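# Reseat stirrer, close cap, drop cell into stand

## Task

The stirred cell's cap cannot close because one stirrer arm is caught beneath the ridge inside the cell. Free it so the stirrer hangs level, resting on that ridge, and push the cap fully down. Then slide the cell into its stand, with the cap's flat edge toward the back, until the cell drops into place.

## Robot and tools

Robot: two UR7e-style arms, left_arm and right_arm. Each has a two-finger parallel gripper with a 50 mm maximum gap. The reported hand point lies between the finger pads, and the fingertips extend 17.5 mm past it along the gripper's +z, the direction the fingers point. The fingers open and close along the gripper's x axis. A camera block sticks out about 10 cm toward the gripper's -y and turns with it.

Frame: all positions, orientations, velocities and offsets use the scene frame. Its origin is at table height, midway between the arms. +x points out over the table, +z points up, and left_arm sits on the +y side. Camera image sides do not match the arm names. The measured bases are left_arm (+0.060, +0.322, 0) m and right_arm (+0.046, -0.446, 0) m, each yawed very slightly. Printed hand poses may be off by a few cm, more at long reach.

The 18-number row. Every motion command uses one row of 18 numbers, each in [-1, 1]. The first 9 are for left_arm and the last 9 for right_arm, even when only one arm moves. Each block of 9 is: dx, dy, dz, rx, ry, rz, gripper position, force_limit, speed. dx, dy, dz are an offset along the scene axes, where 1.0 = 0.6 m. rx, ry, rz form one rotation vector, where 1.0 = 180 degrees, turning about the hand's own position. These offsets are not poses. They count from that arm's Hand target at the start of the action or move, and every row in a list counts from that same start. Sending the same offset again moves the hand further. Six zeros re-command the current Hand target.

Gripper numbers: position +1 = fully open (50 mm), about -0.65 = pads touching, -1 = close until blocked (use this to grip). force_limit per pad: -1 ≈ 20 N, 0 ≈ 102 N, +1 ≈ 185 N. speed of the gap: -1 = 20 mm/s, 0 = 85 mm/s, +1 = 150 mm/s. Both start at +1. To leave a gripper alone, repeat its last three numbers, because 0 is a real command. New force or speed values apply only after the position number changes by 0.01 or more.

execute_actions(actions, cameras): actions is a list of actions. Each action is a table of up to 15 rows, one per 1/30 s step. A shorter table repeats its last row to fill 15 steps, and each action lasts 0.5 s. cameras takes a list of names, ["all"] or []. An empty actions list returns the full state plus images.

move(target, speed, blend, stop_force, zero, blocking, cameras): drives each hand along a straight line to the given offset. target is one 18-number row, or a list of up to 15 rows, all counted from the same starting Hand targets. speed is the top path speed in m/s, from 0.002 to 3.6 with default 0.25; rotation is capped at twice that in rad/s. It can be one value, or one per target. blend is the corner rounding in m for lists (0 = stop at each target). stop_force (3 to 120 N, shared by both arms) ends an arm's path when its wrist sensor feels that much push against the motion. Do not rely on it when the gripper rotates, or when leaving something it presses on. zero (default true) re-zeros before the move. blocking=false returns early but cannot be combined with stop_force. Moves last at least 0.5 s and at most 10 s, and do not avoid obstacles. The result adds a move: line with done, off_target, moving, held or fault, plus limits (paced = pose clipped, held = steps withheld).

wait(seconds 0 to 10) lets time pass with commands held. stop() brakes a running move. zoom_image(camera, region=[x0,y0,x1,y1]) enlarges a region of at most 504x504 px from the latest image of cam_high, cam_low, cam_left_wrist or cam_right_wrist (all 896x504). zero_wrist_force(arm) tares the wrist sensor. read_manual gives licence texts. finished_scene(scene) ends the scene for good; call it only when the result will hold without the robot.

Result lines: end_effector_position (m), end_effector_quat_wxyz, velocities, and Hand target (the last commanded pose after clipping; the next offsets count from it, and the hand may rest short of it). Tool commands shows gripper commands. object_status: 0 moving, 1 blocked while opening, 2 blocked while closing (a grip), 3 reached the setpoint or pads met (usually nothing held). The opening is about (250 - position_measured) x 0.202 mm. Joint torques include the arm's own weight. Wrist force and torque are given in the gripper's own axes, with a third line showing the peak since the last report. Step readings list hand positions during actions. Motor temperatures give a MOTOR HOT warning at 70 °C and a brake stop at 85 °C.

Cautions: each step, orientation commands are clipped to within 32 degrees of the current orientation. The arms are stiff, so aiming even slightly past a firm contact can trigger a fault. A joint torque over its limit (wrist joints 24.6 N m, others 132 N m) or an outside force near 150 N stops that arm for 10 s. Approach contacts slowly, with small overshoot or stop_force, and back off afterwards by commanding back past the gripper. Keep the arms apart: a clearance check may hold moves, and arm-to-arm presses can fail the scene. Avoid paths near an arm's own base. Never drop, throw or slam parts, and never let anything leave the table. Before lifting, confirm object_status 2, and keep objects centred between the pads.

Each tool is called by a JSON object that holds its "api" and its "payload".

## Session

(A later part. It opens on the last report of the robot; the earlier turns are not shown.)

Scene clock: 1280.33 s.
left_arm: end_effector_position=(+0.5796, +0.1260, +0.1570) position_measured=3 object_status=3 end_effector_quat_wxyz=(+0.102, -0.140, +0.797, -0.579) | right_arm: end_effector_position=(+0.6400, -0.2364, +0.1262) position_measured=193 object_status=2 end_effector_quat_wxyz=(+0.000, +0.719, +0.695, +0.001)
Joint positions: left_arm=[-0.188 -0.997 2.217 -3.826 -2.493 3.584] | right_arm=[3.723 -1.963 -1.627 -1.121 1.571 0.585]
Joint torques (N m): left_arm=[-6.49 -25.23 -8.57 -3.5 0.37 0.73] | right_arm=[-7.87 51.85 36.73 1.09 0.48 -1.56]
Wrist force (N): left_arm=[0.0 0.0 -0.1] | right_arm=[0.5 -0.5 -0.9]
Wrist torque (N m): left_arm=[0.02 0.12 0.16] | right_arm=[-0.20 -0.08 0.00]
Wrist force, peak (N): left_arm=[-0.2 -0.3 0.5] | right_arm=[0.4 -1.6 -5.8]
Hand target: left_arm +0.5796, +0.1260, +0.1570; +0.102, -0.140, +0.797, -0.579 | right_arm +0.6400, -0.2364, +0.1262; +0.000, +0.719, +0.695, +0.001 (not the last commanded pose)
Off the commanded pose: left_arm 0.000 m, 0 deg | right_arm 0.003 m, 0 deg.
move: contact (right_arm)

{"api": "move", "payload": {"target": [[0,0,0,0,0,0,1,1,1, 0,0,0.0005,0,0,0,-1,-0.4,-1],[0,0,0,0,0,0,1,1,1, 0.0708,-0.0022,0.0005,0,0,0,-1,-0.4,-1]], "speed": 0.02, "stop_force": 5, "cameras": ["cam_right_wrist","cam_left_wrist"]}}

{"api": "zoom_image", "payload": {"camera": "cam_left_wrist", "region": [420, 60, 540, 130]}}

{"api": "zoom_image", "payload": {"camera": "cam_left_wrist", "region": [420, 130, 540, 200]}}

Scene clock: 1297.40 s.
left_arm: end_effector_position=(+0.5796, +0.1260, +0.1570) position_measured=3 object_status=3 end_effector_quat_wxyz=(+0.102, -0.140, +0.797, -0.579) | right_arm: end_effector_position=(+0.6825, -0.2378, +0.1265) position_measured=193 object_status=2 end_effector_quat_wxyz=(+0.000, +0.719, +0.695, +0.001)
Joint positions: left_arm=[-0.188 -0.997 2.217 -3.826 -2.493 3.584] | right_arm=[3.688 -2.05 -1.496 -1.165 1.571 0.549]
Joint torques (N m): left_arm=[-6.36 -25.19 -8.88 -3.3 0.52 1.05] | right_arm=[-7.71 36.94 38.81 1.05 1.5 -1.55]
Wrist force (N): left_arm=[0.1 -0.1 0.3] | right_arm=[0.6 -0.5 3.2]
Wrist torque (N m): left_arm=[0.02 0.11 0.17] | right_arm=[-0.18 -0.11 0.01]
Wrist force, peak (N): left_arm=[-0.2 -0.6 0.3] | right_arm=[0.6 0.0 4.4]
Hand target: left_arm +0.5796, +0.1260, +0.1570; +0.102, -0.140, +0.797, -0.579 | right_arm +0.6825, -0.2378, +0.1265; +0.000, +0.719, +0.695, +0.001
Off the commanded pose: left_arm 0.000 m, 0 deg | right_arm 0.000 m, 0 deg.
move: done
camera_calibration:
cam_left_wrist: T_world_to_cam=[[-0.949169, -0.314765, 0.00081901, 0.592526], [-0.196033, 0.589095, -0.783924, 0.177375], [0.24627, -0.744237, -0.620856, 0.183948], [0, 0, 0, 1]] pos_world=[0.551878, 0.218917, 0.252768]
cam_right_wrist: T_world_to_cam=[[0.0224703, 0.99973, 0.00586894, 0.231592], [0.933027, -0.0230789, 0.359066, -0.672399], [0.359105, -0.00259243, -0.933294, -0.000377137], [0, 0, 0, 1]] pos_world=[0.622298, -0.247049, 0.239724]
Images, in order (width x height): cam_left_wrist 896x504, cam_right_wrist 896x504.

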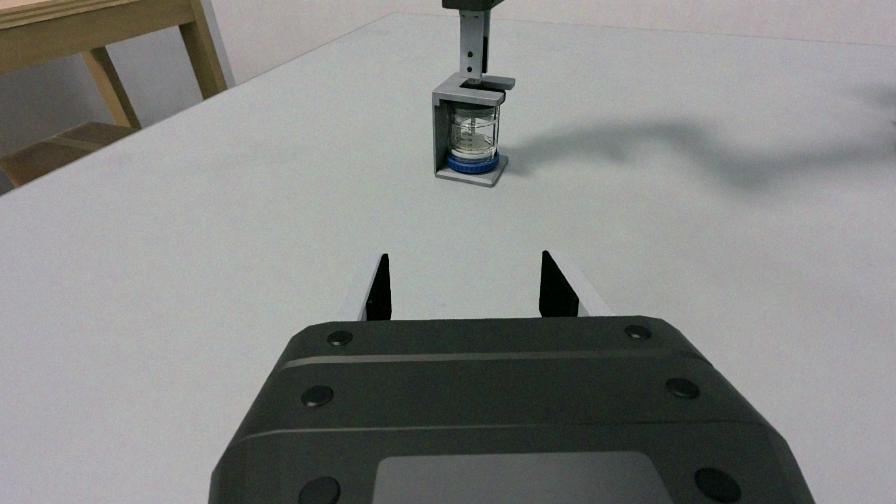

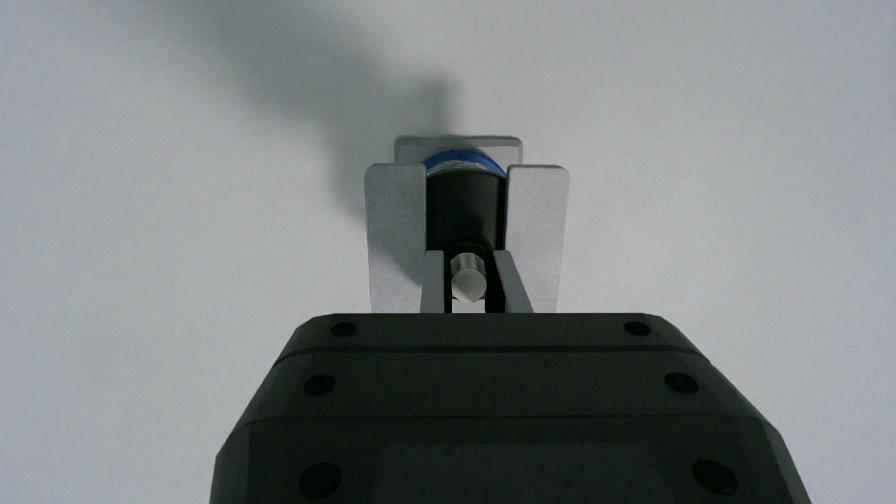

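Scaled by 4.200 from the camera's 896x504 image, which has a finer 1280x720 frame.

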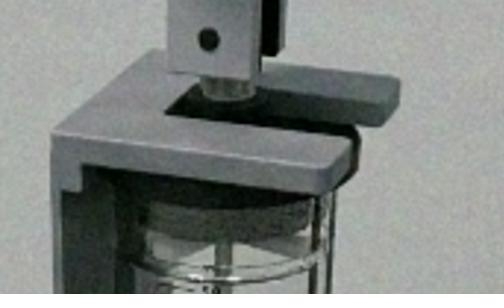

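Scaled by 4.200 from the camera's 896x504 image, which has a finer 1280x720 frame.

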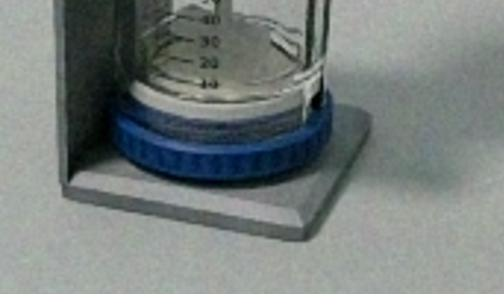

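{"api": "move", "payload": {"target": [0,0,0,0,0,0,1,1,1, 0,0,-0.0117,0,0,0,-1,-0.4,-1], "speed": 0.004, "stop_force": 3}}

Scene clock: 1302.93 s.
left_arm: end_effector_position=(+0.5796, +0.1260, +0.1570) position_measured=3 object_status=3 end_effector_quat_wxyz=(+0.102, -0.140, +0.797, -0.579) | right_arm: end_effector_position=(+0.6825, -0.2378, +0.1234) position_measured=193 object_status=2 end_effector_quat_wxyz=(+0.000, +0.719, +0.695, +0.001)
Joint positions: left_arm=[-0.188 -0.997 2.217 -3.826 -2.493 3.584] | right_arm=[3.688 -2.053 -1.5 -1.158 1.571 0.549]
Joint torques (N m): left_arm=[-7.74 -25.28 -8.08 -3.24 0.68 1.14] | right_arm=[-7.95 58.69 37.87 1.28 0.75 -1.34]
Wrist force (N): left_arm=[-0.1 -0.2 0.3] | right_arm=[0.4 -0.5 2.0]
Wrist torque (N m): left_arm=[-0.01 0.12 0.17] | right_arm=[-0.19 -0.10 0.00]
Wrist force, peak (N): left_arm=[0.1 -0.6 0.1] | right_arm=[0.6 0.0 4.5]
Hand target: left_arm +0.5796, +0.1260, +0.1570; +0.102, -0.140, +0.797, -0.579 | right_arm +0.6825, -0.2378, +0.1234; +0.000, +0.719, +0.695, +0.001 (not the last commanded pose)
Off the commanded pose: left_arm 0.000 m, 0 deg | right_arm 0.004 m, 0 deg.
move: contact (right_arm)

{"api": "move", "payload": {"target": [0,0,0,0,0,0,1,1,1, 0,0,-0.0067,0,0,0,-1,-0.4,-1], "speed": 0.004, "stop_force": 6, "cameras": ["cam_left_wrist","cam_right_wrist"]}}

{"api": "zoom_image", "payload": {"camera": "cam_left_wrist", "region": [420, 60, 540, 130]}}

{"api": "zoom_image", "payload": {"camera": "cam_left_wrist", "region": [420, 130, 540, 200]}}

Scene clock: 1307.20 s.
left_arm: end_effector_position=(+0.5796, +0.1260, +0.1570) position_measured=3 object_status=3 end_effector_quat_wxyz=(+0.102, -0.140, +0.797, -0.579) | right_arm: end_effector_position=(+0.6826, -0.2377, +0.1231) position_measured=193 object_status=2 end_effector_quat_wxyz=(+0.000, +0.719, +0.695, +0.001)
Joint positions: left_arm=[-0.188 -0.997 2.217 -3.826 -2.493 3.584] | right_arm=[3.688 -2.053 -1.5 -1.157 1.571 0.549]
Joint torques (N m): left_arm=[-6.05 -26.53 -8.42 -3.35 0.42 1.21] | right_arm=[-8.04 48.67 34.09 0.49 0.04 -1.58]
Wrist force (N): left_arm=[-0.1 -0.5 0.1] | right_arm=[0.0 -3.8 -11.0]
Wrist torque (N m): left_arm=[-0.05 0.14 0.17] | right_arm=[-0.17 -0.09 0.00]
Wrist force, peak (N): left_arm=[0.1 -0.6 0.3] | right_arm=[0.0 -3.8 -12.1]
Hand target: left_arm +0.5796, +0.1260, +0.1570; +0.102, -0.140, +0.797, -0.579 | right_arm +0.6826, -0.2377, +0.1232; +0.000, +0.719, +0.695, +0.001 (not the last commanded pose)
Off the commanded pose: left_arm 0.000 m, 0 deg | right_arm 0.004 m, 0 deg.
move: contact (right_arm)
camera_calibration:
cam_left_wrist: T_world_to_cam=[[-0.949169, -0.314765, 0.00081901, 0.592526], [-0.196033, 0.589095, -0.783924, 0.177375], [0.24627, -0.744237, -0.620856, 0.183948], [0, 0, 0, 1]] pos_world=[0.551878, 0.218917, 0.252768]
cam_right_wrist: T_world_to_cam=[[0.0223989, 0.999731, 0.00606354, 0.23151], [0.932915, -0.0230814, 0.359356, -0.671176], [0.3594, -0.00239241, -0.933181, -0.00371224], [0, 0, 0, 1]] pos_world=[0.622299, -0.246948, 0.236324]
Images, in order (width x height): cam_left_wrist 896x504, cam_right_wrist 896x504.

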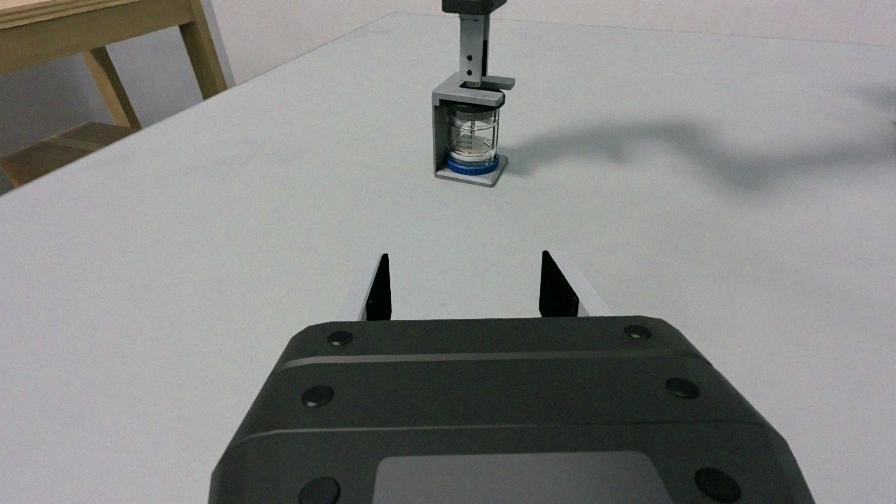

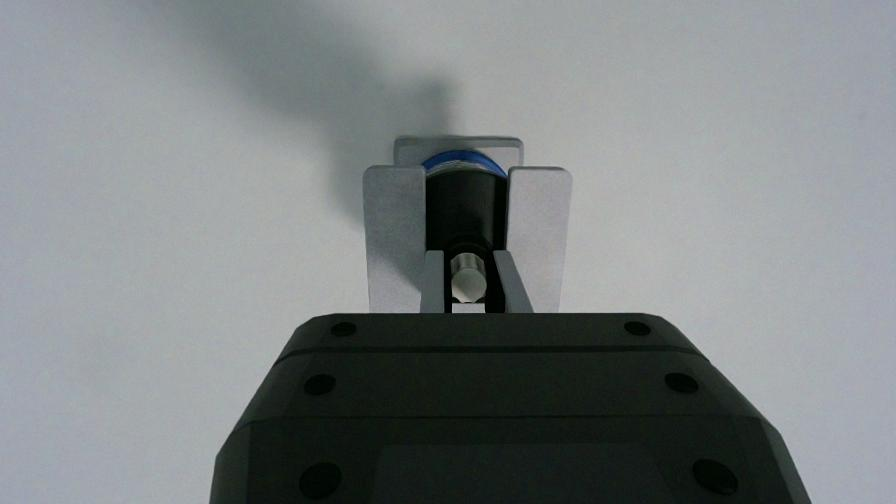

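Scaled by 4.200 from the camera's 896x504 image, which has a finer 1280x720 frame.

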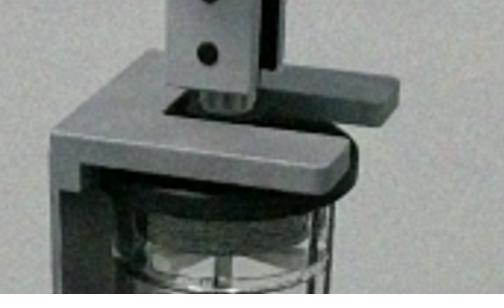

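Scaled by 4.200 from the camera's 896x504 image, which has a finer 1280x720 frame.

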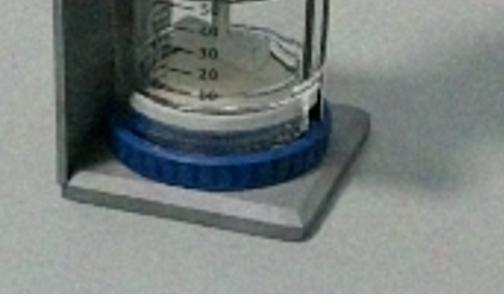

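{"api": "move", "payload": {"target": [[0,0,0,0,0,0,1,1,1, 0,0,0.0003,0,0,0,-1,-0.4,-1],[0,0,0,0,0,0,1,1,1, 0,0,0.0003,0,0,0,0.05,-0.4,-0.7],[0,0,0,0,0,0,1,1,1, 0,0,0.035,0,0,0,0.05,-0.4,-0.7]], "speed": [0.004,0.02,0.05], "cameras": ["cam_left_wrist","cam_right_wrist"]}}

{"api": "zoom_image", "payload": {"camera": "cam_left_wrist", "region": [420, 60, 540, 130]}}

{"api": "zoom_image", "payload": {"camera": "cam_left_wrist", "region": [420, 130, 540, 200]}}

{"api": "zoom_image", "payload": {"camera": "cam_right_wrist", "region": [340, 110, 600, 330]}}

Scene clock: 1319.23 s.
left_arm: end_effector_position=(+0.5796, +0.1260, +0.1570) position_measured=3 object_status=3 end_effector_quat_wxyz=(+0.102, -0.140, +0.797, -0.579) | right_arm: end_effector_position=(+0.6826, -0.2377, +0.1441) position_measured=145 object_status=3 end_effector_quat_wxyz=(+0.000, +0.719, +0.695, +0.001)
Joint positions: left_arm=[-0.188 -0.997 2.217 -3.826 -2.493 3.584] | right_arm=[3.688 -2.034 -1.471 -1.204 1.571 0.549]
Joint torques (N m): left_arm=[-6.72 -25.92 -7.35 -3.19 0.46 1.06] | right_arm=[-7.16 58.32 37.33 0.78 -0.44 -1.3]
Wrist force (N): left_arm=[-0.2 -0.3 0.3] | right_arm=[0.7 -0.1 1.6]
Wrist torque (N m): left_arm=[-0.02 0.14 0.17] | right_arm=[-0.20 -0.11 0.00]
Wrist force, peak (N): left_arm=[-0.2 -0.5 0.3] | right_arm=[-0.2 -3.4 -9.5]
Hand target: left_arm +0.5796, +0.1260, +0.1570; +0.102, -0.140, +0.797, -0.579 | right_arm +0.6826, -0.2377, +0.1442; +0.000, +0.719, +0.695, +0.001
Off the commanded pose: left_arm 0.000 m, 0 deg | right_arm 0.000 m, 0 deg.
move: done
camera_calibration:
cam_left_wrist: T_world_to_cam=[[-0.949169, -0.314765, 0.00081901, 0.592526], [-0.196033, 0.589095, -0.783924, 0.177375], [0.24627, -0.744237, -0.620856, 0.183948], [0, 0, 0, 1]] pos_world=[0.551878, 0.218917, 0.252768]
cam_right_wrist: T_world_to_cam=[[0.0224581, 0.999729, 0.0061974, 0.23131], [0.932833, -0.0231843, 0.359561, -0.678751], [0.359607, -0.00229392, -0.933101, 0.0157585], [0, 0, 0, 1]] pos_world=[0.6223, -0.246948, 0.257323]
Images, in order (width x height): cam_left_wrist 896x504, cam_right_wrist 896x504.

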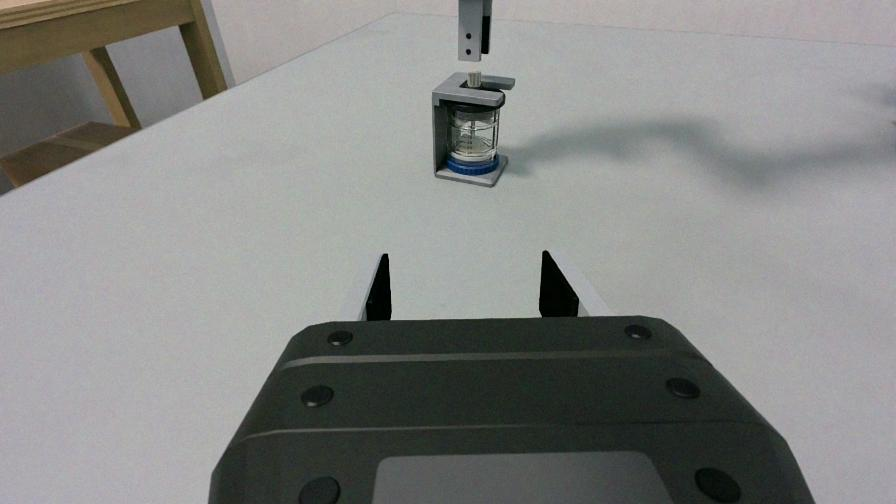

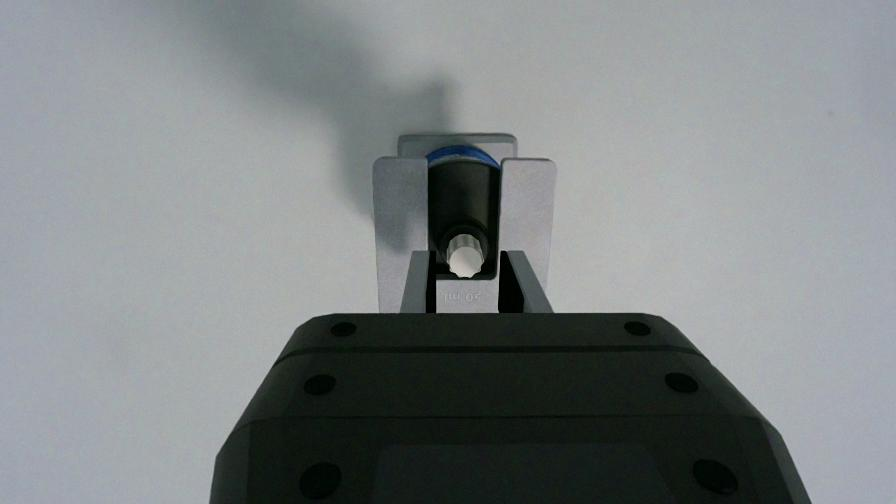

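Scaled by 4.200 from the camera's 896x504 image, which has a finer 1280x720 frame.

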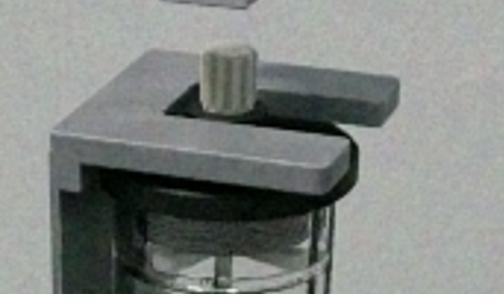

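Scaled by 4.200 from the camera's 896x504 image, which has a finer 1280x720 frame.

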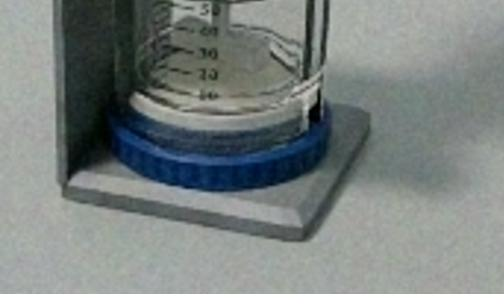

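Scaled by 1.938 from the camera's 896x504 image, which has a finer 1280x720 frame.

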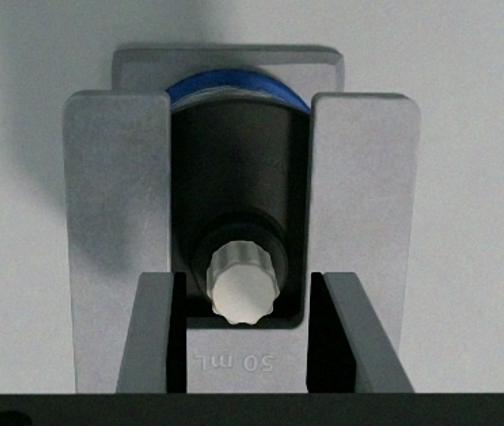

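{"api": "zoom_image", "payload": {"camera": "cam_left_wrist", "region": [435, 95, 515, 195]}}

Scaled by 5.040 from the camera's 896x504 image, which has a finer 1280x720 frame.

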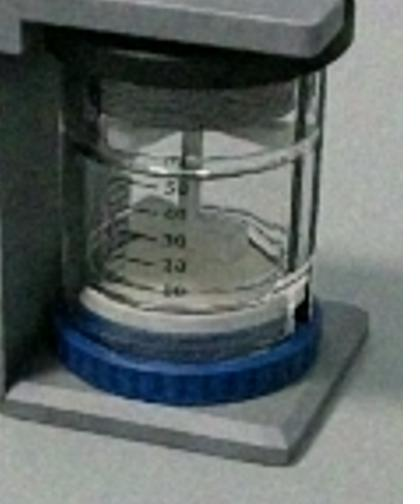

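{"api": "finished_scene", "payload": {"scene": 1}}

The scene is finished: the task was done.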